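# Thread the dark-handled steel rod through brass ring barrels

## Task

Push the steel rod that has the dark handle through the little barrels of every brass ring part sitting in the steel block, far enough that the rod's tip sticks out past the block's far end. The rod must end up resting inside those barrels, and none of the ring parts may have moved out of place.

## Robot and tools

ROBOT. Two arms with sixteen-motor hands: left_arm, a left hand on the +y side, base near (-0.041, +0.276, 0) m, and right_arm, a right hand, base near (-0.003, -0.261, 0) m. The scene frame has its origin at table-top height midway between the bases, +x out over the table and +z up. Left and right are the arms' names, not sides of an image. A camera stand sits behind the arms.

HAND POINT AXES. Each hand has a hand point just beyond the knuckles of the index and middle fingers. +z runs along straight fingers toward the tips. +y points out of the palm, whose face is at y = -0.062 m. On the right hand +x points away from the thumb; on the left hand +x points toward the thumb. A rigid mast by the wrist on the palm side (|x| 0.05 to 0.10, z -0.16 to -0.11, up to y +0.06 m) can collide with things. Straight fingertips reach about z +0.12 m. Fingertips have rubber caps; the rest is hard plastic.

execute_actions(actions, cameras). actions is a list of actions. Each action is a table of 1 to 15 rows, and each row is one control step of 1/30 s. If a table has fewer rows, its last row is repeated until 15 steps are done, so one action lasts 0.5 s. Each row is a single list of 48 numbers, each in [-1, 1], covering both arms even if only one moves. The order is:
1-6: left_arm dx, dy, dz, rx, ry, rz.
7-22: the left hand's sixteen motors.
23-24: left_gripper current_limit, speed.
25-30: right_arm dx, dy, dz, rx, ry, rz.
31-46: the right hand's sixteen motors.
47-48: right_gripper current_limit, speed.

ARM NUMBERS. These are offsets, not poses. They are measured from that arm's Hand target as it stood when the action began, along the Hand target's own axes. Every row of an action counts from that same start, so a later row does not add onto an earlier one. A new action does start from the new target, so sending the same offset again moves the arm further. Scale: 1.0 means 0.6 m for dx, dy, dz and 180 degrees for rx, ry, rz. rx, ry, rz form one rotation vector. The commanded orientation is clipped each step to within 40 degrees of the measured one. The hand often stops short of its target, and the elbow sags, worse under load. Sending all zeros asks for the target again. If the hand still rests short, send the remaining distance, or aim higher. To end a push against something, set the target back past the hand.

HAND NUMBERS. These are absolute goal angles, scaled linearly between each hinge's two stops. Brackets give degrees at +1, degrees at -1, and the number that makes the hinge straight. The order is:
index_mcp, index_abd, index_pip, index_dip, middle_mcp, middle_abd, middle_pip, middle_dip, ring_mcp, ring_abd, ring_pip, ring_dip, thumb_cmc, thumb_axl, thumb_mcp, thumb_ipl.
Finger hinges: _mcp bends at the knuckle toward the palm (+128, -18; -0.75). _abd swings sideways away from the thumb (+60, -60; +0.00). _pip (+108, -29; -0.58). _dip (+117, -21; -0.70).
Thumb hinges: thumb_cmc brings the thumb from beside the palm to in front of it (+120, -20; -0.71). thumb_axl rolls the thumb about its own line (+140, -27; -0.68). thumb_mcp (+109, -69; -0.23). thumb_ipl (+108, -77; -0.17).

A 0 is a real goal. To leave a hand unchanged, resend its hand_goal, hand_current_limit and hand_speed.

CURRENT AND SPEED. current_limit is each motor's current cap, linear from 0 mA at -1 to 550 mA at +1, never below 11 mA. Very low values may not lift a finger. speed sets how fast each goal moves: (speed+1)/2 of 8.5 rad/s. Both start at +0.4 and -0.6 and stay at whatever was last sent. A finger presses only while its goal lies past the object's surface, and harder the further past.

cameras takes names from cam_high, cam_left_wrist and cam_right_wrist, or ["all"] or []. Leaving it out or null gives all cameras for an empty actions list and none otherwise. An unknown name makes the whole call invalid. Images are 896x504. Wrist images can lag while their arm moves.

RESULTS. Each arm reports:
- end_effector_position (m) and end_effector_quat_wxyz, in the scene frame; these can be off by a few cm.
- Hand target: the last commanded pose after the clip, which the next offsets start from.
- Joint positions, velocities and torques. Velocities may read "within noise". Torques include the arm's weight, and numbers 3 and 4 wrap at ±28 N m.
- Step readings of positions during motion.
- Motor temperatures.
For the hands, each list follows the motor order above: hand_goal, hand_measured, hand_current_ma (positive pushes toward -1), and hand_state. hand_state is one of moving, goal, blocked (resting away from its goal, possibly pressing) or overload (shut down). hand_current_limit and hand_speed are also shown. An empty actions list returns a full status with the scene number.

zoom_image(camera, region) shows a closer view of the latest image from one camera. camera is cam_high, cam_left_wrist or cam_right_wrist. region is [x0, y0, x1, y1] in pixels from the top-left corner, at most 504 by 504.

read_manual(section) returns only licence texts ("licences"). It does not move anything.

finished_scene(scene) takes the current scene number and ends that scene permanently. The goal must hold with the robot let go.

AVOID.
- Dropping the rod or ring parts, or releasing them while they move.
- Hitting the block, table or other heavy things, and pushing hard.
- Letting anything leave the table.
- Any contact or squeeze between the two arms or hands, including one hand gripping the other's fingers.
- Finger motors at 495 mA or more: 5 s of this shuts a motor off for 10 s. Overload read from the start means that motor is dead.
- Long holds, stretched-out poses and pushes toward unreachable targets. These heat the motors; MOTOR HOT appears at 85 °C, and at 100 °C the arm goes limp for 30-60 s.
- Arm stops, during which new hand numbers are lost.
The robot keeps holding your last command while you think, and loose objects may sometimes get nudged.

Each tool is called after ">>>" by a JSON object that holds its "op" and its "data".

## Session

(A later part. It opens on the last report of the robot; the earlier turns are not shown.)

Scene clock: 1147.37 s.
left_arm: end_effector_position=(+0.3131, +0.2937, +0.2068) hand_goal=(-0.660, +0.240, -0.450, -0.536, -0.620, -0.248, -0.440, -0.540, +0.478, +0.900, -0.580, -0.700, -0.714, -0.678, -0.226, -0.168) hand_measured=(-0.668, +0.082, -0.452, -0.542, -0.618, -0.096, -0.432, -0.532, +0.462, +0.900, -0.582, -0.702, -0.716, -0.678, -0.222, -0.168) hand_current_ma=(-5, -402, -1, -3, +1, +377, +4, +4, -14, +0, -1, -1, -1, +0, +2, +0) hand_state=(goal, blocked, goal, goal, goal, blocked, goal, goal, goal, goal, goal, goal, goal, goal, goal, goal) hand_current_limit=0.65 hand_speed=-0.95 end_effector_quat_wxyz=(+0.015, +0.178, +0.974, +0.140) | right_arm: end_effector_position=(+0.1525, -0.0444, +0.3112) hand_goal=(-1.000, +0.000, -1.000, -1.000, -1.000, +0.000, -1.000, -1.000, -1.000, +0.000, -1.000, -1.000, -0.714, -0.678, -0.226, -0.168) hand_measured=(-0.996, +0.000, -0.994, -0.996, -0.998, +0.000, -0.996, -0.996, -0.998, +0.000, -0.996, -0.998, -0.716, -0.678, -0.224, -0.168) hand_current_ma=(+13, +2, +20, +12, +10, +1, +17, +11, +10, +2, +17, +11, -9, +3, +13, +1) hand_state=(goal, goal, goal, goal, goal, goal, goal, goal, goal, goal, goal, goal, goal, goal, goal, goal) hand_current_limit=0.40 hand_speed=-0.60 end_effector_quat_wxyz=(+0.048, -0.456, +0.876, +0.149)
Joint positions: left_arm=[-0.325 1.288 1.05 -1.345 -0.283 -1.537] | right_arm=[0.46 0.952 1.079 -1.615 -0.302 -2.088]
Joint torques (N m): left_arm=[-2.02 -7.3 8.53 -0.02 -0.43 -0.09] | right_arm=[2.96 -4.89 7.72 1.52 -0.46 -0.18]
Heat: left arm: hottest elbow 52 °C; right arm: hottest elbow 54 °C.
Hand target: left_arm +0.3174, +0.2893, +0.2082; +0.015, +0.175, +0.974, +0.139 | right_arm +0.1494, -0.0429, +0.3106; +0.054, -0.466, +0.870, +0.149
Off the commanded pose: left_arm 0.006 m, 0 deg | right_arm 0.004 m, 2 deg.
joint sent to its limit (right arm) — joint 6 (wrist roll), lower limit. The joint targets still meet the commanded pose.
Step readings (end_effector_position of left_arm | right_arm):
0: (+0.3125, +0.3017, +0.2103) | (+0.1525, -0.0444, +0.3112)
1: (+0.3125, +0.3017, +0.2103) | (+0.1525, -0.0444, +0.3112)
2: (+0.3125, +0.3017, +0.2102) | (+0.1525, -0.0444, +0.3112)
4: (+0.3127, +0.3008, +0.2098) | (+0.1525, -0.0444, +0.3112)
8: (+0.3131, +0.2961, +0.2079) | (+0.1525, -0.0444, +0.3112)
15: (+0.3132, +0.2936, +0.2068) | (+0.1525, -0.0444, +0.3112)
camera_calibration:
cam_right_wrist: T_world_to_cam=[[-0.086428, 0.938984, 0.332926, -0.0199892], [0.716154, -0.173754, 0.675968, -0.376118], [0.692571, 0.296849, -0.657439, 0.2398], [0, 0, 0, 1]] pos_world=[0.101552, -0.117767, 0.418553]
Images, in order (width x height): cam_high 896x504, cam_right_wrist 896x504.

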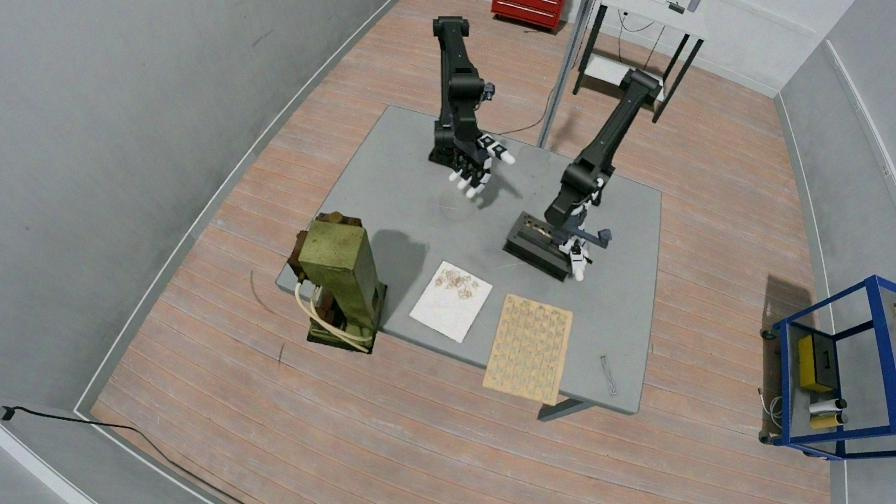

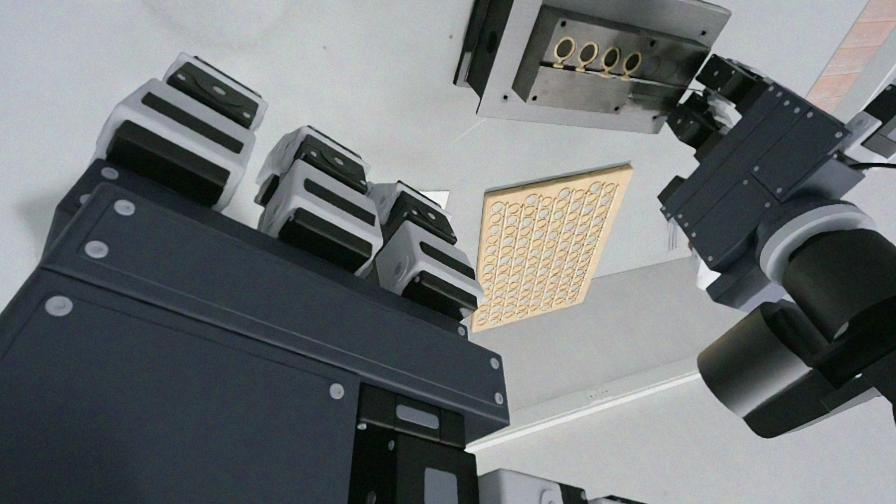

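>>> {"op": "execute_actions", "data": {"actions": [[[0.0010,0.0075,0.0042,0,0,0,-0.66,0.24,-0.45,-0.535,-0.62,-0.248,-0.44,-0.54,0.479,0.9,-0.58,-0.7,-0.714,-0.678,-0.226,-0.168,0.65,-0.95,0,0,0,0,0,0,-1,0,-1,-1,-1,0,-1,-1,-1,0,-1,-1,-0.714,-0.678,-0.226,-0.168,0.4,-0.6],[0.0015,0.0132,0.006,0.0003,0.002,0.0006,-0.66,0.24,-0.45,-0.535,-0.62,-0.248,-0.44,-0.54,0.479,0.9,-0.58,-0.7,-0.714,-0.678,-0.226,-0.168,0.65,-0.95,0,0,0,0,0,0,-1,0,-1,-1,-1,0,-1,-1,-1,0,-1,-1,-0.714,-0.678,-0.226,-0.168,0.4,-0.6],[0.0017,0.01085,0.0110,0.0005,0.004,0.0012,-0.66,0.24,-0.45,-0.535,-0.62,-0.248,-0.44,-0.54,0.479,0.9,-0.58,-0.7,-0.714,-0.678,-0.226,-0.168,0.65,-0.95,0,0,0,0,0,0,-1,0,-1,-1,-1,0,-1,-1,-1,0,-1,-1,-0.714,-0.678,-0.226,-0.168,0.4,-0.6]]], "cameras": ["cam_high","cam_right_wrist"]}}

>>> {"op": "zoom_image", "data": {"camera": "cam_right_wrist", "region": [568, 58, 608, 83]}}

>>> {"op": "zoom_image", "data": {"camera": "cam_right_wrist", "region": [600, 64, 640, 89]}}

>>> {"op": "zoom_image", "data": {"camera": "cam_right_wrist", "region": [600, 40, 760, 130]}}

>>> {"op": "zoom_image", "data": {"camera": "cam_high", "region": [528, 218, 558, 238]}}

Scene clock: 1149.97 s.
left_arm: end_effector_position=(+0.3136, +0.2963, +0.2046) hand_goal=(-0.660, +0.240, -0.450, -0.536, -0.620, -0.248, -0.440, -0.540, +0.478, +0.900, -0.580, -0.700, -0.714, -0.678, -0.226, -0.168) hand_measured=(-0.668, +0.082, -0.452, -0.542, -0.618, -0.096, -0.432, -0.532, +0.462, +0.900, -0.582, -0.702, -0.716, -0.678, -0.222, -0.168) hand_current_ma=(-5, -402, -1, -3, +1, +377, +4, +4, -14, +0, -1, -1, -1, +0, +2, +0) hand_state=(goal, blocked, goal, goal, goal, blocked, goal, goal, goal, goal, goal, goal, goal, goal, goal, goal) hand_current_limit=0.65 hand_speed=-0.95 end_effector_quat_wxyz=(+0.011, +0.176, +0.974, +0.140) | right_arm: end_effector_position=(+0.1525, -0.0444, +0.3112) hand_goal=(-1.000, +0.000, -1.000, -1.000, -1.000, +0.000, -1.000, -1.000, -1.000, +0.000, -1.000, -1.000, -0.714, -0.678, -0.226, -0.168) hand_measured=(-0.996, +0.000, -0.994, -0.996, -0.998, +0.000, -0.996, -0.996, -0.998, +0.000, -0.996, -0.998, -0.716, -0.678, -0.224, -0.168) hand_current_ma=(+13, +2, +20, +12, +10, +1, +17, +11, +10, +2, +17, +11, -9, +3, +13, +1) hand_state=(goal, goal, goal, goal, goal, goal, goal, goal, goal, goal, goal, goal, goal, goal, goal, goal) hand_current_limit=0.40 hand_speed=-0.60 end_effector_quat_wxyz=(+0.048, -0.456, +0.876, +0.149)
Joint positions: left_arm=[-0.317 1.294 1.05 -1.345 -0.282 -1.535] | right_arm=[0.46 0.952 1.079 -1.615 -0.302 -2.088]
Joint torques (N m): left_arm=[-0.26 -6.95 8.2 0.23 -0.46 0.21] | right_arm=[3.31 -4.66 7.75 1.58 -0.52 -0.15]
Heat: left arm: hottest elbow 52 °C; right arm: hottest elbow 54 °C.
Hand target: left_arm +0.3191, +0.2973, +0.2036; +0.009, +0.176, +0.974, +0.140 | right_arm +0.1494, -0.0429, +0.3106; +0.054, -0.466, +0.870, +0.149
Off the commanded pose: left_arm 0.006 m, 0 deg | right_arm 0.004 m, 2 deg.
joint sent to its limit (right arm) — joint 6 (wrist roll), lower limit. The joint targets still meet the commanded pose.
Step readings (end_effector_position of left_arm | right_arm):
0: (+0.3131, +0.2937, +0.2068) | (+0.1525, -0.0444, +0.3112)
1: (+0.3131, +0.2937, +0.2068) | (+0.1525, -0.0444, +0.3112)
2: (+0.3131, +0.2937, +0.2068) | (+0.1525, -0.0444, +0.3112)
4: (+0.3131, +0.2938, +0.2068) | (+0.1525, -0.0444, +0.3112)
8: (+0.3132, +0.2948, +0.2058) | (+0.1525, -0.0444, +0.3112)
15: (+0.3135, +0.2963, +0.2046) | (+0.1525, -0.0444, +0.3112)
camera_calibration:
cam_right_wrist: T_world_to_cam=[[-0.086428, 0.938984, 0.332926, -0.0199892], [0.716154, -0.173754, 0.675968, -0.376118], [0.692571, 0.296849, -0.657439, 0.2398], [0, 0, 0, 1]] pos_world=[0.101552, -0.117767, 0.418553]
Images, in order (width x height): cam_high 896x504, cam_right_wrist 896x504.

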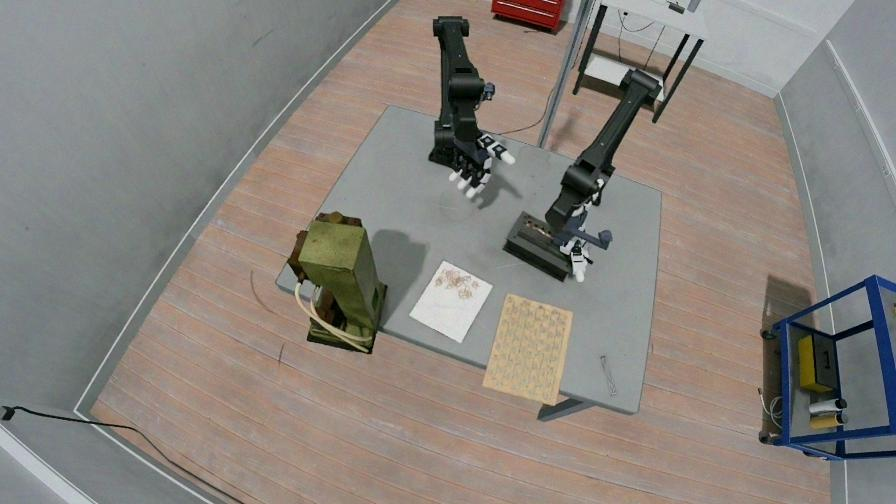

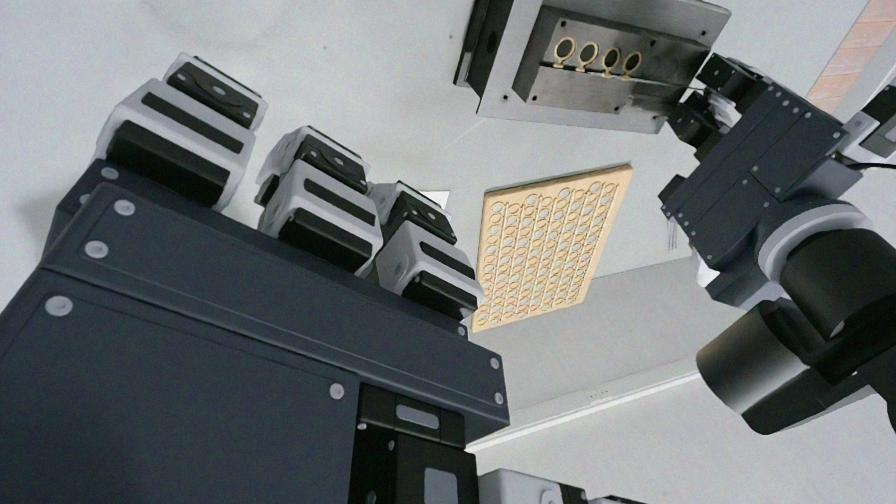

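Scaled by 12.600 from the camera's 896x504 image, which has a finer 1280x720 frame.

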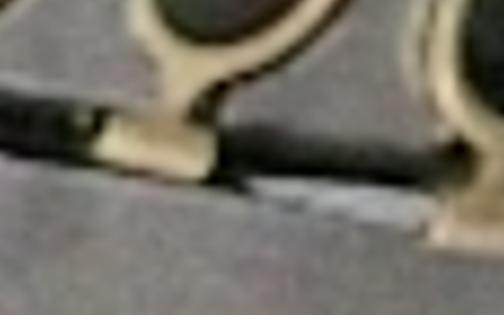

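Scaled by 12.600 from the camera's 896x504 image, which has a finer 1280x720 frame.

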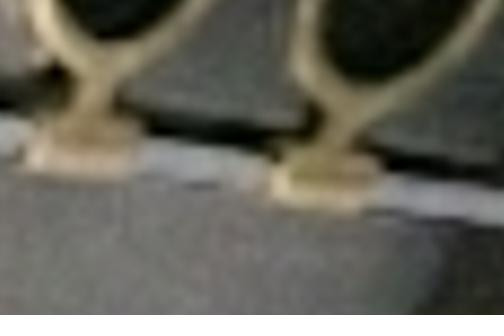

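Scaled by 3.150 from the camera's 896x504 image, which has a finer 1280x720 frame.

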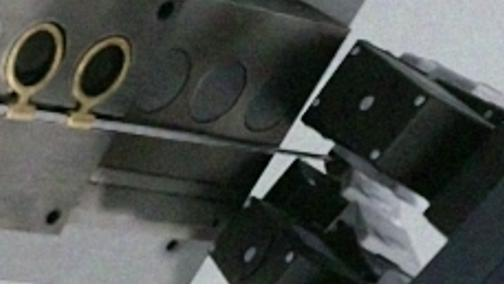

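Scaled by 16.800 from the camera's 896x504 image, which has a finer 1280x720 frame.

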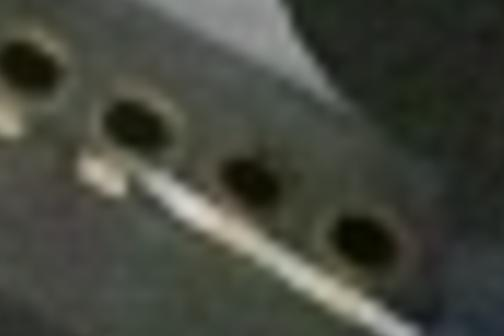

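>>> {"op": "zoom_image", "data": {"camera": "cam_right_wrist", "region": [590, 40, 650, 85]}}

>>> {"op": "zoom_image", "data": {"camera": "cam_high", "region": [520, 210, 560, 240]}}

Scaled by 8.400 from the camera's 896x504 image, which has a finer 1280x720 frame.

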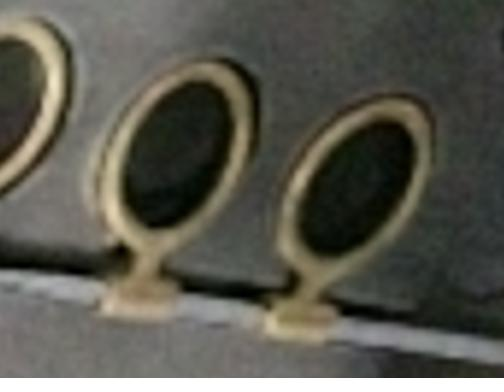

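Scaled by 12.600 from the camera's 896x504 image, which has a finer 1280x720 frame.

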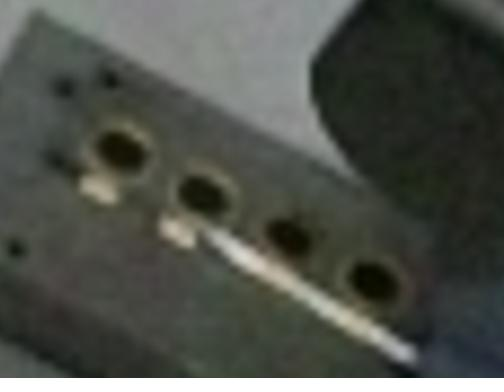

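>>> {"op": "execute_actions", "data": {"actions": [[[-0.0007,-0.0028,-0.01,-0.0079,-0.0035,-0.0013,-0.66,0.24,-0.45,-0.535,-0.62,-0.248,-0.44,-0.54,0.479,0.9,-0.58,-0.7,-0.714,-0.678,-0.226,-0.168,0.65,-0.95,0,0,0,0,0,0,-1,0,-1,-1,-1,0,-1,-1,-1,0,-1,-1,-0.714,-0.678,-0.226,-0.168,0.4,-0.6],[-0.0014,-0.0056,-0.02,-0.0158,-0.007,-0.0025,-0.66,0.24,-0.45,-0.535,-0.62,-0.248,-0.44,-0.54,0.479,0.9,-0.58,-0.7,-0.714,-0.678,-0.226,-0.168,0.65,-0.95,0,0,0,0,0,0,-1,0,-1,-1,-1,0,-1,-1,-1,0,-1,-1,-0.714,-0.678,-0.226,-0.168,0.4,-0.6],[-0.00205,-0.00841,-0.03021,-0.02373,-0.0104,-0.00377,-0.66,0.24,-0.45,-0.535,-0.62,-0.248,-0.44,-0.54,0.479,0.9,-0.58,-0.7,-0.714,-0.678,-0.226,-0.168,0.65,-0.95,0,0,0,0,0,0,-1,0,-1,-1,-1,0,-1,-1,-1,0,-1,-1,-0.714,-0.678,-0.226,-0.168,0.4,-0.6]]], "cameras": ["cam_high","cam_right_wrist"]}}

>>> {"op": "zoom_image", "data": {"camera": "cam_right_wrist", "region": [568, 58, 608, 83]}}

>>> {"op": "zoom_image", "data": {"camera": "cam_right_wrist", "region": [600, 64, 640, 89]}}

>>> {"op": "zoom_image", "data": {"camera": "cam_right_wrist", "region": [600, 40, 760, 130]}}

>>> {"op": "zoom_image", "data": {"camera": "cam_high", "region": [520, 210, 560, 240]}}

Scene clock: 1155.53 s.
left_arm: end_effector_position=(+0.3144, +0.2907, +0.2138) hand_goal=(-0.660, +0.240, -0.450, -0.536, -0.620, -0.248, -0.440, -0.540, +0.478, +0.900, -0.580, -0.700, -0.714, -0.678, -0.226, -0.168) hand_measured=(-0.668, +0.082, -0.452, -0.542, -0.620, -0.096, -0.432, -0.532, +0.462, +0.900, -0.582, -0.702, -0.716, -0.678, -0.222, -0.168) hand_current_ma=(-6, -402, -1, -2, +0, +377, +4, +4, -14, +0, -1, -1, -1, +0, +2, +0) hand_state=(goal, blocked, goal, goal, goal, blocked, goal, goal, goal, goal, goal, goal, goal, goal, goal, goal) hand_current_limit=0.65 hand_speed=-0.95 end_effector_quat_wxyz=(+0.023, +0.177, +0.968, +0.173) | right_arm: end_effector_position=(+0.1525, -0.0444, +0.3112) hand_goal=(-1.000, +0.000, -1.000, -1.000, -1.000, +0.000, -1.000, -1.000, -1.000, +0.000, -1.000, -1.000, -0.714, -0.678, -0.226, -0.168) hand_measured=(-0.996, +0.000, -0.994, -0.996, -0.998, +0.000, -0.996, -0.996, -0.998, +0.000, -0.996, -0.998, -0.716, -0.678, -0.224, -0.168) hand_current_ma=(+13, +2, +20, +12, +10, +1, +17, +11, +10, +2, +17, +11, -9, +3, +13, +1) hand_state=(goal, goal, goal, goal, goal, goal, goal, goal, goal, goal, goal, goal, goal, goal, goal, goal) hand_current_limit=0.40 hand_speed=-0.60 end_effector_quat_wxyz=(+0.048, -0.456, +0.876, +0.149)
Joint positions: left_arm=[-0.359 1.294 1.05 -1.345 -0.351 -1.572] | right_arm=[0.46 0.952 1.079 -1.615 -0.302 -2.088]
Joint torques (N m): left_arm=[-1.73 -8.94 8.29 0.09 -0.76 -0.07] | right_arm=[2.78 -5.25 7.86 1.39 -0.45 -0.15]
Heat: left arm: hottest elbow 51 °C; right arm: hottest elbow 54 °C.
Hand target: left_arm +0.3174, +0.2874, +0.2196; +0.032, +0.172, +0.969, +0.173 | right_arm +0.1494, -0.0429, +0.3106; +0.054, -0.466, +0.870, +0.149
Off the commanded pose: left_arm 0.007 m, 1 deg | right_arm 0.004 m, 2 deg.
joint sent to its limit (right arm) — joint 6 (wrist roll), lower limit. The joint targets still meet the commanded pose.
Step readings (end_effector_position of left_arm | right_arm):
0: (+0.3136, +0.2963, +0.2046) | (+0.1525, -0.0444, +0.3112)
1: (+0.3136, +0.2964, +0.2047) | (+0.1525, -0.0444, +0.3112)
2: (+0.3137, +0.2967, +0.2050) | (+0.1525, -0.0444, +0.3112)
4: (+0.3147, +0.2987, +0.2082) | (+0.1525, -0.0444, +0.3112)
8: (+0.3154, +0.2953, +0.2126) | (+0.1525, -0.0444, +0.3112)
15: (+0.3148, +0.2906, +0.2137) | (+0.1525, -0.0444, +0.3112)
camera_calibration:
cam_right_wrist: T_world_to_cam=[[-0.086428, 0.938984, 0.332926, -0.0199892], [0.716154, -0.173754, 0.675968, -0.376118], [0.692571, 0.296849, -0.657439, 0.2398], [0, 0, 0, 1]] pos_world=[0.101552, -0.117767, 0.418553]
Images, in order (width x height): cam_high 896x504, cam_right_wrist 896x504.

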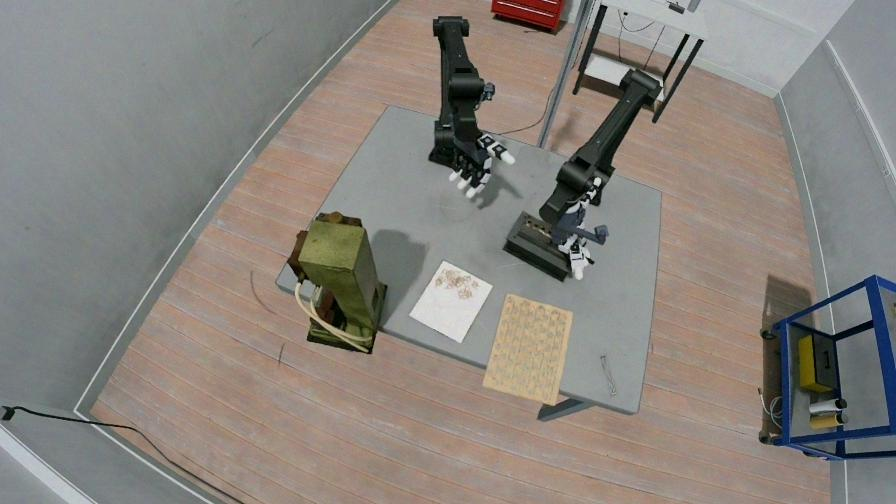

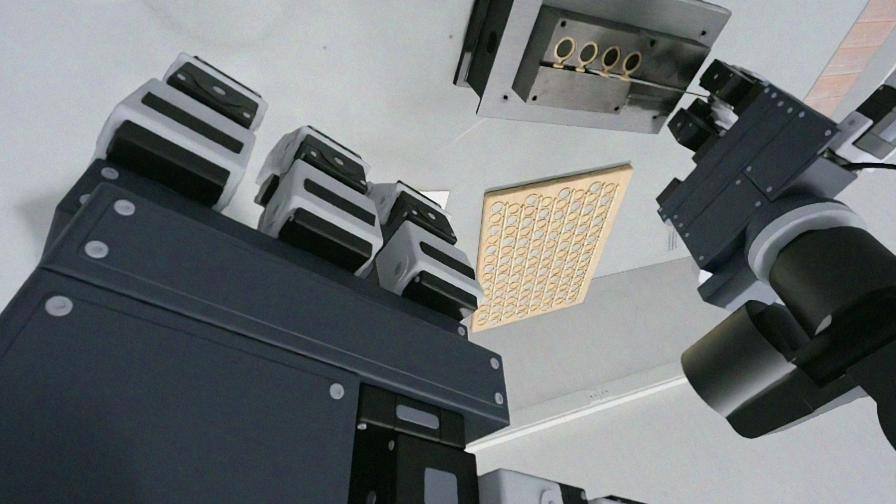

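Scaled by 12.600 from the camera's 896x504 image, which has a finer 1280x720 frame.

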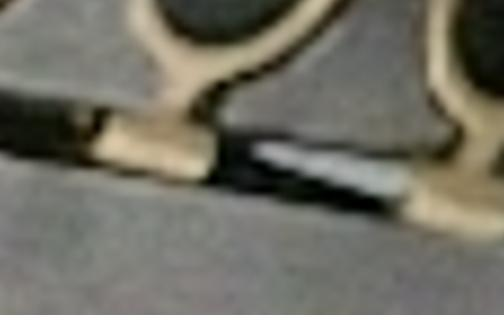

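Scaled by 12.600 from the camera's 896x504 image, which has a finer 1280x720 frame.

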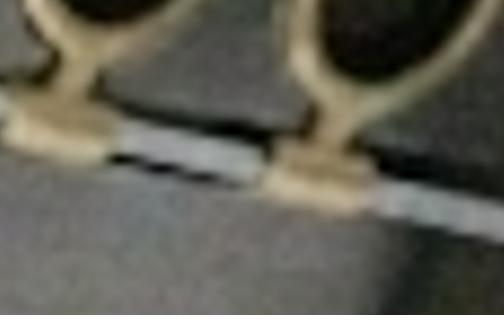

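Scaled by 3.150 from the camera's 896x504 image, which has a finer 1280x720 frame.

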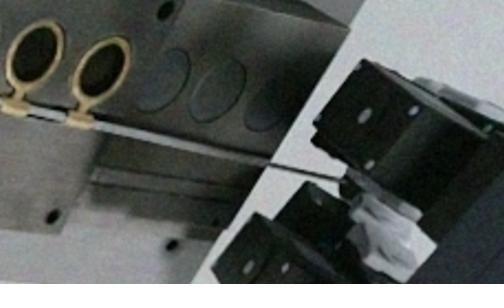

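Scaled by 12.600 from the camera's 896x504 image, which has a finer 1280x720 frame.

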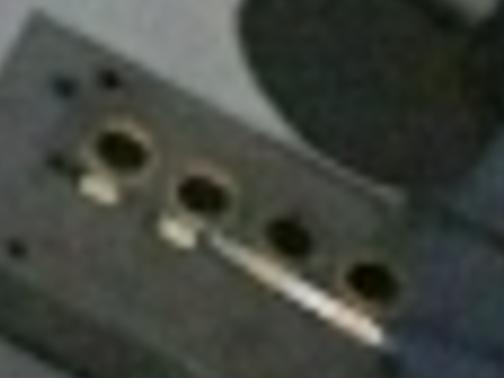

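>>> {"op": "zoom_image", "data": {"camera": "cam_high", "region": [535, 215, 610, 290]}}

>>> {"op": "zoom_image", "data": {"camera": "cam_right_wrist", "region": [628, 66, 718, 116]}}

Scaled by 6.720 from the camera's 896x504 image, which has a finer 1280x720 frame.

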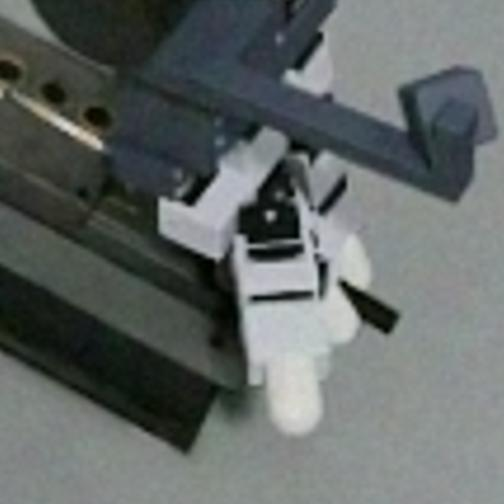

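Scaled by 5.600 from the camera's 896x504 image, which has a finer 1280x720 frame.

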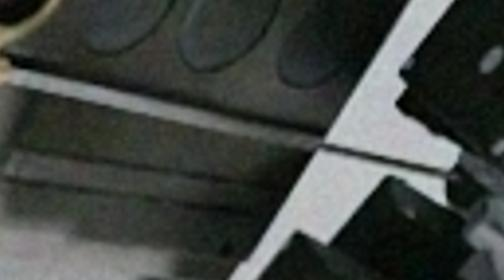

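>>> {"op": "execute_actions", "data": {"actions": [[[0.0037,-0.0004,-0.0001,0.0004,0.0056,-0.0048,-0.66,0.24,-0.45,-0.535,-0.62,-0.248,-0.44,-0.54,0.479,0.9,-0.58,-0.7,-0.714,-0.678,-0.226,-0.168,0.65,-0.95,0,0,0,0,0,0,-1,0,-1,-1,-1,0,-1,-1,-1,0,-1,-1,-0.714,-0.678,-0.226,-0.168,0.4,-0.6],[0.00744,-0.00086,-0.0003,0.00085,0.01114,-0.0095,-0.66,0.24,-0.45,-0.535,-0.62,-0.248,-0.44,-0.54,0.479,0.9,-0.58,-0.7,-0.714,-0.678,-0.226,-0.168,0.65,-0.95,0,0,0,0,0,0,-1,0,-1,-1,-1,0,-1,-1,-1,0,-1,-1,-0.714,-0.678,-0.226,-0.168,0.4,-0.6]]], "cameras": ["cam_high","cam_right_wrist"]}}

>>> {"op": "zoom_image", "data": {"camera": "cam_right_wrist", "region": [568, 58, 608, 83]}}

>>> {"op": "zoom_image", "data": {"camera": "cam_right_wrist", "region": [600, 64, 640, 89]}}

>>> {"op": "zoom_image", "data": {"camera": "cam_right_wrist", "region": [628, 66, 718, 116]}}

>>> {"op": "zoom_image", "data": {"camera": "cam_high", "region": [535, 215, 610, 290]}}

Scene clock: 1160.30 s.
left_arm: end_effector_position=(+0.3054, +0.2931, +0.2144) hand_goal=(-0.660, +0.240, -0.450, -0.536, -0.620, -0.248, -0.440, -0.540, +0.478, +0.900, -0.580, -0.700, -0.714, -0.678, -0.226, -0.168) hand_measured=(-0.670, +0.084, -0.454, -0.542, -0.620, -0.096, -0.432, -0.532, +0.462, +0.900, -0.582, -0.702, -0.716, -0.678, -0.222, -0.168) hand_current_ma=(-7, -397, -1, -2, +0, +377, +4, +4, -14, +0, -1, -1, -1, +0, +2, +0) hand_state=(goal, blocked, goal, goal, goal, blocked, goal, goal, goal, goal, goal, goal, goal, goal, goal, goal) hand_current_limit=0.65 hand_speed=-0.95 end_effector_quat_wxyz=(+0.013, +0.160, +0.971, +0.176) | right_arm: end_effector_position=(+0.1525, -0.0444, +0.3112) hand_goal=(-1.000, +0.000, -1.000, -1.000, -1.000, +0.000, -1.000, -1.000, -1.000, +0.000, -1.000, -1.000, -0.714, -0.678, -0.226, -0.168) hand_measured=(-0.996, +0.000, -0.994, -0.996, -0.998, +0.000, -0.996, -0.996, -0.998, +0.000, -0.996, -0.998, -0.716, -0.678, -0.224, -0.168) hand_current_ma=(+13, +2, +20, +12, +10, +1, +17, +11, +10, +2, +17, +11, -9, +3, +13, +1) hand_state=(goal, goal, goal, goal, goal, goal, goal, goal, goal, goal, goal, goal, goal, goal, goal, goal) hand_current_limit=0.40 hand_speed=-0.60 end_effector_quat_wxyz=(+0.048, -0.456, +0.876, +0.149)
Joint positions: left_arm=[-0.359 1.295 1.05 -1.373 -0.351 -1.613] | right_arm=[0.46 0.952 1.079 -1.615 -0.302 -2.088]
Joint torques (N m): left_arm=[-1.61 -7.3 9.43 -0.06 -0.51 -0.05] | right_arm=[3.6 -5.77 7.77 1.47 -0.48 -0.15]
Heat: left arm: hottest elbow 51 °C; right arm: hottest elbow 54 °C.
Hand target: left_arm +0.3130, +0.2884, +0.2196; +0.018, +0.155, +0.972, +0.174 | right_arm +0.1494, -0.0429, +0.3106; +0.054, -0.466, +0.870, +0.149
Off the commanded pose: left_arm 0.010 m, 1 deg | right_arm 0.004 m, 2 deg.
joint sent to its limit (right arm) — joint 6 (wrist roll), lower limit. The joint targets still meet the commanded pose.
Step readings (end_effector_position of left_arm | right_arm):
0: (+0.3143, +0.2907, +0.2138) | (+0.1525, -0.0444, +0.3112)
1: (+0.3143, +0.2908, +0.2138) | (+0.1525, -0.0444, +0.3112)
2: (+0.3141, +0.2908, +0.2138) | (+0.1525, -0.0444, +0.3112)
4: (+0.3121, +0.2914, +0.2140) | (+0.1525, -0.0444, +0.3112)
8: (+0.3080, +0.2926, +0.2143) | (+0.1525, -0.0444, +0.3112)
15: (+0.3058, +0.2931, +0.2145) | (+0.1525, -0.0444, +0.3112)
camera_calibration:
cam_right_wrist: T_world_to_cam=[[-0.086428, 0.938984, 0.332926, -0.0199892], [0.716154, -0.173754, 0.675968, -0.376118], [0.692571, 0.296849, -0.657439, 0.2398], [0, 0, 0, 1]] pos_world=[0.101552, -0.117767, 0.418553]
Images, in order (width x height): cam_high 896x504, cam_right_wrist 896x504.

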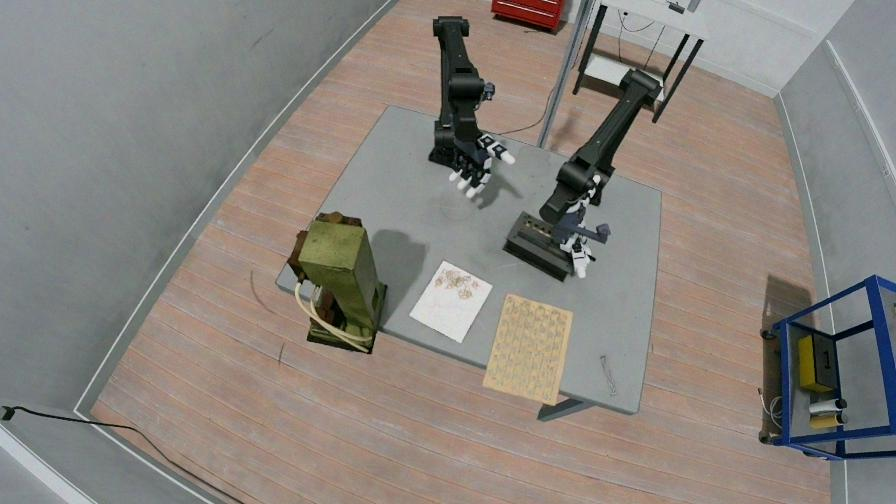

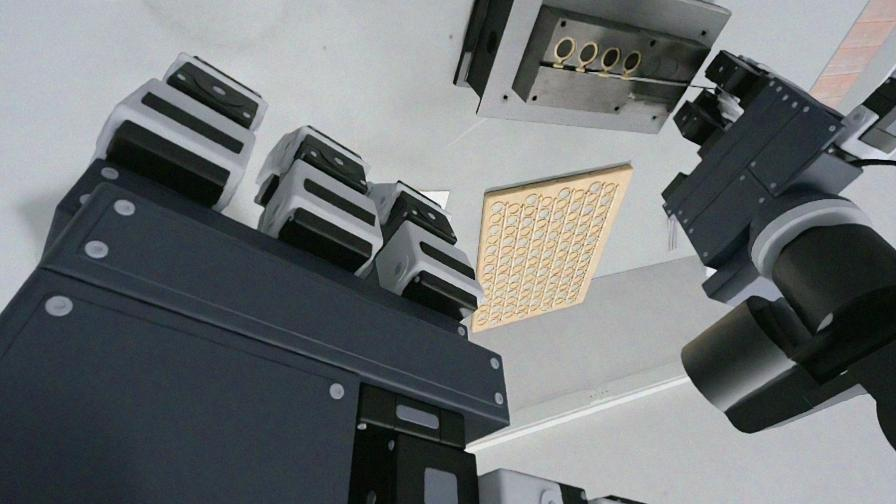

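Scaled by 12.600 from the camera's 896x504 image, which has a finer 1280x720 frame.

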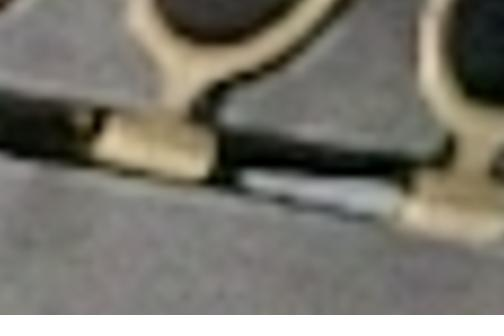

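Scaled by 12.600 from the camera's 896x504 image, which has a finer 1280x720 frame.

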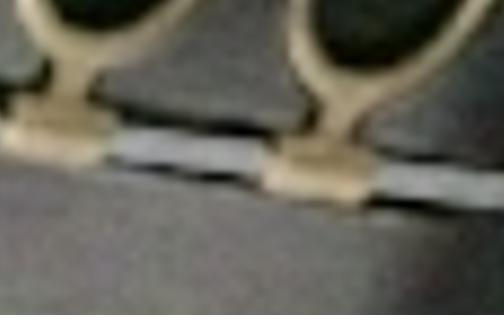

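Scaled by 5.600 from the camera's 896x504 image, which has a finer 1280x720 frame.

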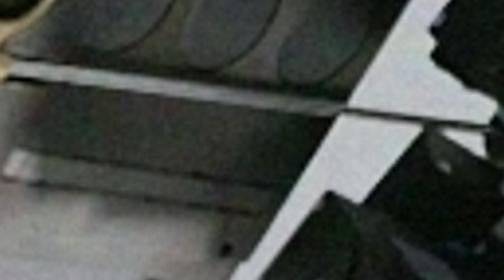

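Scaled by 6.720 from the camera's 896x504 image, which has a finer 1280x720 frame.

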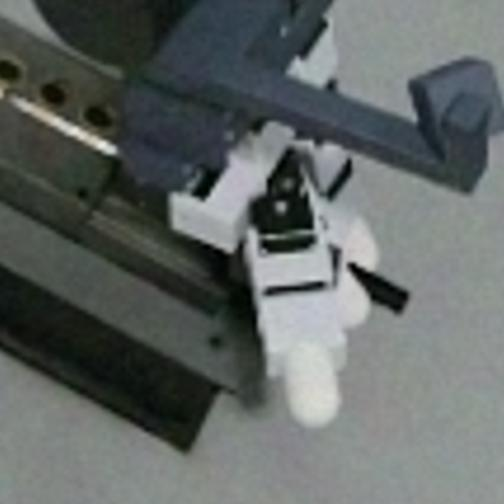

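>>> {"op": "execute_actions", "data": {"actions": [[[-0.0025,0.0003,0.0001,0.0001,-0.0019,0.0052,-0.66,0.24,-0.45,-0.535,-0.62,-0.248,-0.44,-0.54,0.479,0.9,-0.58,-0.7,-0.714,-0.678,-0.226,-0.168,0.65,-0.95,0,0,0,0,0,0,-1,0,-1,-1,-1,0,-1,-1,-1,0,-1,-1,-0.714,-0.678,-0.226,-0.168,0.4,-0.6],[-0.005,0.0006,0.0002,0.0001,-0.0038,0.0104,-0.66,0.24,-0.45,-0.535,-0.62,-0.248,-0.44,-0.54,0.479,0.9,-0.58,-0.7,-0.714,-0.678,-0.226,-0.168,0.65,-0.95,0,0,0,0,0,0,-1,0,-1,-1,-1,0,-1,-1,-1,0,-1,-1,-0.714,-0.678,-0.226,-0.168,0.4,-0.6]]], "cameras": ["cam_high","cam_right_wrist"]}}

>>> {"op": "zoom_image", "data": {"camera": "cam_right_wrist", "region": [568, 58, 608, 83]}}

>>> {"op": "zoom_image", "data": {"camera": "cam_right_wrist", "region": [600, 64, 640, 89]}}

>>> {"op": "zoom_image", "data": {"camera": "cam_right_wrist", "region": [628, 66, 718, 116]}}

>>> {"op": "zoom_image", "data": {"camera": "cam_high", "region": [535, 215, 610, 290]}}

Scene clock: 1162.17 s.
left_arm: end_effector_position=(+0.3066, +0.2930, +0.2144) hand_goal=(-0.660, +0.240, -0.450, -0.536, -0.620, -0.248, -0.440, -0.540, +0.478, +0.900, -0.580, -0.700, -0.714, -0.678, -0.226, -0.168) hand_measured=(-0.670, +0.084, -0.454, -0.542, -0.620, -0.096, -0.432, -0.532, +0.462, +0.900, -0.582, -0.702, -0.716, -0.678, -0.222, -0.168) hand_current_ma=(-7, -396, -1, -2, +0, +376, +4, +4, -14, +0, -1, -1, -1, +0, +2, +0) hand_state=(goal, blocked, goal, goal, goal, blocked, goal, goal, goal, goal, goal, goal, goal, goal, goal, goal) hand_current_limit=0.65 hand_speed=-0.95 end_effector_quat_wxyz=(+0.011, +0.167, +0.970, +0.176) | right_arm: end_effector_position=(+0.1525, -0.0444, +0.3112) hand_goal=(-1.000, +0.000, -1.000, -1.000, -1.000, +0.000, -1.000, -1.000, -1.000, +0.000, -1.000, -1.000, -0.714, -0.678, -0.226, -0.168) hand_measured=(-0.996, +0.000, -0.994, -0.996, -0.998, +0.000, -0.996, -0.996, -0.998, +0.000, -0.996, -0.998, -0.716, -0.678, -0.224, -0.168) hand_current_ma=(+13, +2, +20, +12, +10, +1, +17, +11, +10, +2, +17, +11, -9, +3, +13, +1) hand_state=(goal, goal, goal, goal, goal, goal, goal, goal, goal, goal, goal, goal, goal, goal, goal, goal) hand_current_limit=0.40 hand_speed=-0.60 end_effector_quat_wxyz=(+0.048, -0.456, +0.876, +0.149)
Joint positions: left_arm=[-0.359 1.295 1.05 -1.373 -0.351 -1.6] | right_arm=[0.46 0.952 1.079 -1.615 -0.302 -2.088]
Joint torques (N m): left_arm=[-1.03 -7.82 8.99 0.31 -0.59 0.22] | right_arm=[3.66 -5.25 7.58 1.48 -0.5 -0.12]
Heat: left arm: hottest elbow 51 °C; right arm: hottest elbow 54 °C.
Hand target: left_arm +0.3160, +0.2879, +0.2196; +0.021, +0.172, +0.970, +0.173 | right_arm +0.1494, -0.0429, +0.3106; +0.054, -0.466, +0.870, +0.149
Off the commanded pose: left_arm 0.012 m, 1 deg | right_arm 0.004 m, 2 deg.
joint sent to its limit (right arm) — joint 6 (wrist roll), lower limit. The joint targets still meet the commanded pose.
Step readings (end_effector_position of left_arm | right_arm):
0: (+0.3054, +0.2931, +0.2144) | (+0.1525, -0.0444, +0.3112)
1: (+0.3054, +0.2931, +0.2144) | (+0.1525, -0.0444, +0.3112)
2: (+0.3054, +0.2931, +0.2144) | (+0.1525, -0.0444, +0.3112)
4: (+0.3054, +0.2931, +0.2144) | (+0.1525, -0.0444, +0.3112)
8: (+0.3059, +0.2931, +0.2144) | (+0.1525, -0.0444, +0.3112)
15: (+0.3064, +0.2930, +0.2144) | (+0.1525, -0.0444, +0.3112)
camera_calibration:
cam_right_wrist: T_world_to_cam=[[-0.086428, 0.938984, 0.332926, -0.0199892], [0.716154, -0.173754, 0.675968, -0.376118], [0.692571, 0.296849, -0.657439, 0.2398], [0, 0, 0, 1]] pos_world=[0.101552, -0.117767, 0.418553]
Images, in order (width x height): cam_high 896x504, cam_right_wrist 896x504.

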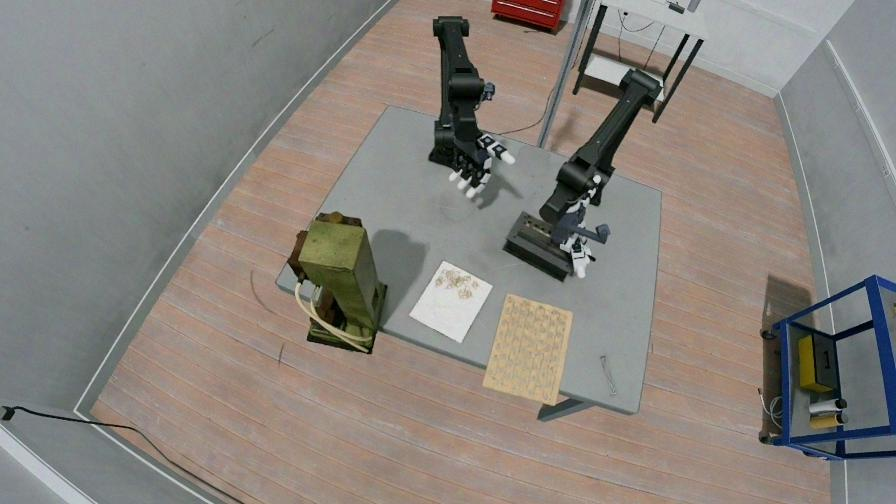

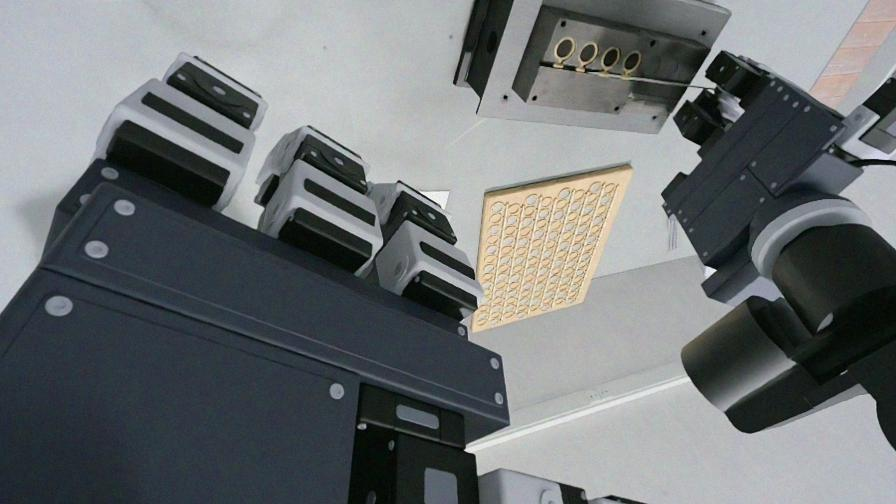

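Scaled by 12.600 from the camera's 896x504 image, which has a finer 1280x720 frame.

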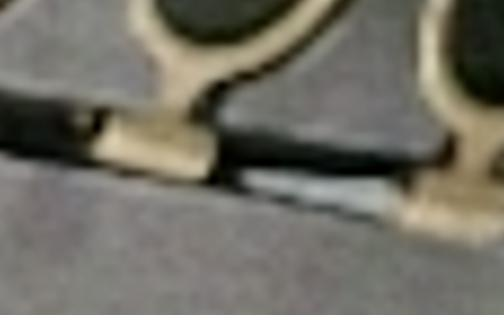

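Scaled by 12.600 from the camera's 896x504 image, which has a finer 1280x720 frame.

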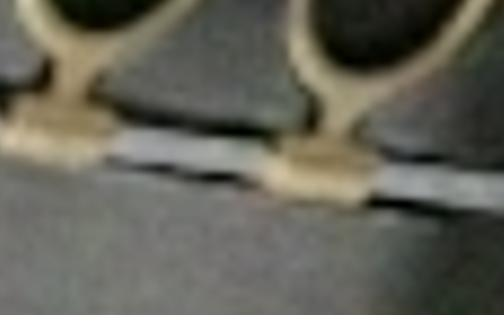

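Scaled by 5.600 from the camera's 896x504 image, which has a finer 1280x720 frame.

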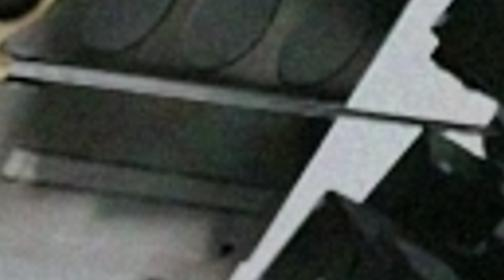

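Scaled by 6.720 from the camera's 896x504 image, which has a finer 1280x720 frame.

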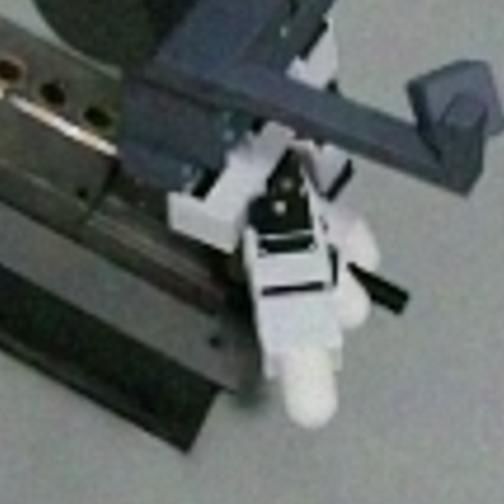

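>>> {"op": "execute_actions", "data": {"actions": [[[-0.0042,0.0005,0.0002,-0.0003,-0.0038,0.0037,-0.66,0.24,-0.45,-0.535,-0.62,-0.248,-0.44,-0.54,0.479,0.9,-0.58,-0.7,-0.714,-0.678,-0.226,-0.168,0.65,-0.95,0,0,0,0,0,0,-1,0,-1,-1,-1,0,-1,-1,-1,0,-1,-1,-0.714,-0.678,-0.226,-0.168,0.4,-0.6],[-0.0083,0.001,0.0004,-0.0005,-0.0076,0.0075,-0.66,0.24,-0.45,-0.535,-0.62,-0.248,-0.44,-0.54,0.479,0.9,-0.58,-0.7,-0.714,-0.678,-0.226,-0.168,0.65,-0.95,0,0,0,0,0,0,-1,0,-1,-1,-1,0,-1,-1,-1,0,-1,-1,-0.714,-0.678,-0.226,-0.168,0.4,-0.6]]], "cameras": ["cam_high","cam_right_wrist"]}}

>>> {"op": "zoom_image", "data": {"camera": "cam_right_wrist", "region": [568, 58, 608, 83]}}

>>> {"op": "zoom_image", "data": {"camera": "cam_right_wrist", "region": [600, 64, 640, 89]}}

>>> {"op": "zoom_image", "data": {"camera": "cam_right_wrist", "region": [628, 66, 718, 116]}}

>>> {"op": "zoom_image", "data": {"camera": "cam_high", "region": [535, 215, 610, 290]}}

Scene clock: 1164.43 s.
left_arm: end_effector_position=(+0.3131, +0.2914, +0.2140) hand_goal=(-0.660, +0.240, -0.450, -0.536, -0.620, -0.248, -0.440, -0.540, +0.478, +0.900, -0.580, -0.700, -0.714, -0.678, -0.226, -0.168) hand_measured=(-0.670, +0.084, -0.454, -0.542, -0.620, -0.096, -0.432, -0.532, +0.462, +0.900, -0.582, -0.702, -0.716, -0.678, -0.222, -0.168) hand_current_ma=(-7, -396, -1, -2, +0, +376, +4, +4, -14, +0, -1, -1, -1, +0, +2, +0) hand_state=(goal, blocked, goal, goal, goal, blocked, goal, goal, goal, goal, goal, goal, goal, goal, goal, goal) hand_current_limit=0.65 hand_speed=-0.95 end_effector_quat_wxyz=(+0.018, +0.181, +0.968, +0.174) | right_arm: end_effector_position=(+0.1525, -0.0444, +0.3112) hand_goal=(-1.000, +0.000, -1.000, -1.000, -1.000, +0.000, -1.000, -1.000, -1.000, +0.000, -1.000, -1.000, -0.714, -0.678, -0.226, -0.168) hand_measured=(-0.996, +0.000, -0.994, -0.996, -0.998, +0.000, -0.996, -0.996, -0.998, +0.000, -0.996, -0.998, -0.716, -0.678, -0.224, -0.168) hand_current_ma=(+13, +2, +20, +12, +10, +1, +17, +11, +10, +2, +17, +11, -9, +3, +13, +1) hand_state=(goal, goal, goal, goal, goal, goal, goal, goal, goal, goal, goal, goal, goal, goal, goal, goal) hand_current_limit=0.40 hand_speed=-0.60 end_effector_quat_wxyz=(+0.048, -0.456, +0.876, +0.149)
Joint positions: left_arm=[-0.359 1.295 1.05 -1.354 -0.351 -1.568] | right_arm=[0.46 0.952 1.079 -1.615 -0.302 -2.088]
Joint torques (N m): left_arm=[-1.2 -8.82 8.54 0.5 -0.68 0.19] | right_arm=[4.07 -5.19 7.88 1.59 -0.46 -0.15]
Heat: left arm: hottest elbow 51 °C; right arm: hottest elbow 54 °C.
Hand target: left_arm +0.3208, +0.2868, +0.2195; +0.030, +0.185, +0.967, +0.172 | right_arm +0.1494, -0.0429, +0.3106; +0.054, -0.466, +0.870, +0.149
Off the commanded pose: left_arm 0.011 m, 2 deg | right_arm 0.004 m, 2 deg.
joint sent to its limit (right arm) — joint 6 (wrist roll), lower limit. The joint targets still meet the commanded pose.
Step readings (end_effector_position of left_arm | right_arm):
0: (+0.3066, +0.2930, +0.2144) | (+0.1525, -0.0444, +0.3112)
1: (+0.3066, +0.2930, +0.2144) | (+0.1525, -0.0444, +0.3112)
2: (+0.3067, +0.2930, +0.2144) | (+0.1525, -0.0444, +0.3112)
4: (+0.3082, +0.2926, +0.2143) | (+0.1525, -0.0444, +0.3112)
8: (+0.3111, +0.2918, +0.2140) | (+0.1525, -0.0444, +0.3112)
15: (+0.3128, +0.2914, +0.2140) | (+0.1525, -0.0444, +0.3112)
camera_calibration:
cam_right_wrist: T_world_to_cam=[[-0.086428, 0.938984, 0.332926, -0.0199892], [0.716154, -0.173754, 0.675968, -0.376118], [0.692571, 0.296849, -0.657439, 0.2398], [0, 0, 0, 1]] pos_world=[0.101552, -0.117767, 0.418553]
Images, in order (width x height): cam_high 896x504, cam_right_wrist 896x504.

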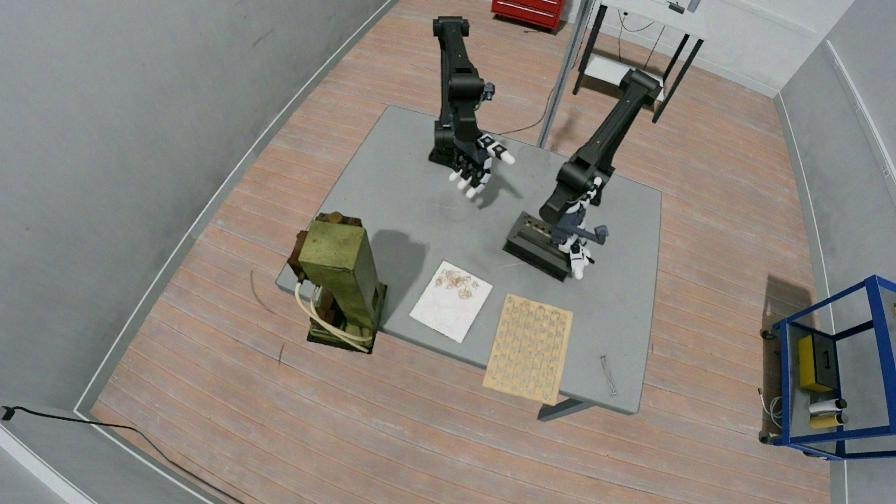

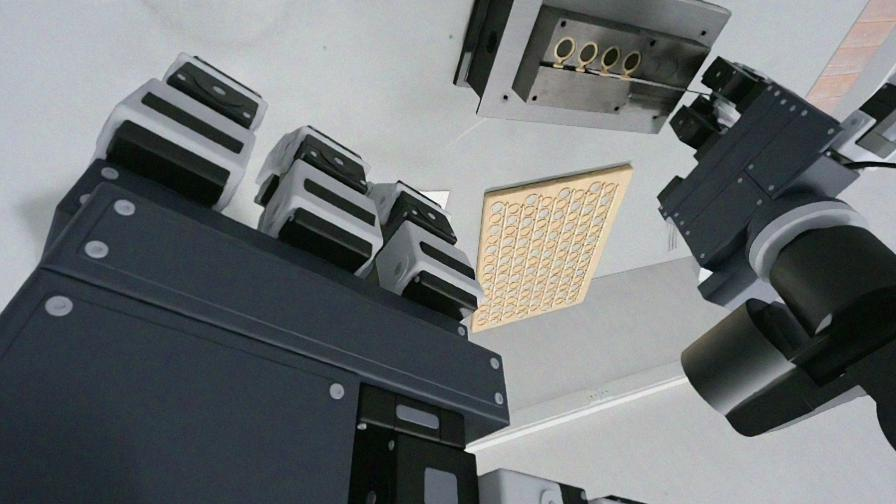

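Scaled by 12.600 from the camera's 896x504 image, which has a finer 1280x720 frame.

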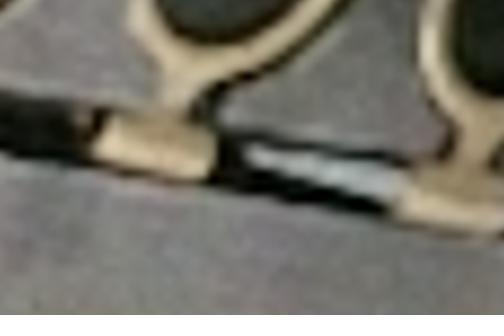

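Scaled by 12.600 from the camera's 896x504 image, which has a finer 1280x720 frame.

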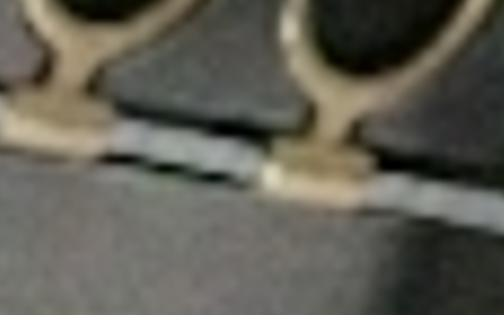

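Scaled by 5.600 from the camera's 896x504 image, which has a finer 1280x720 frame.

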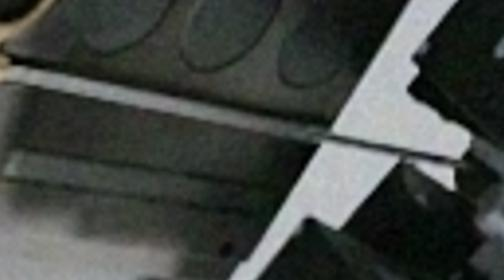

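Scaled by 6.720 from the camera's 896x504 image, which has a finer 1280x720 frame.

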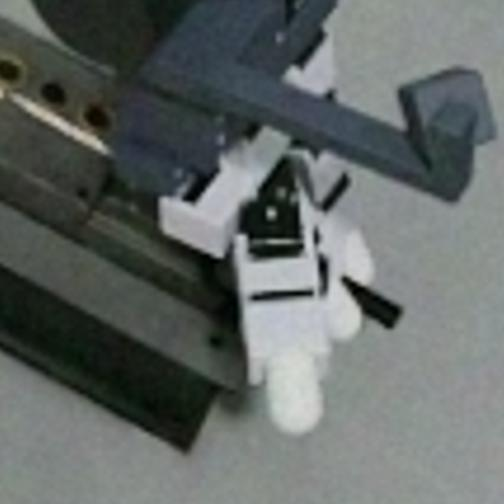

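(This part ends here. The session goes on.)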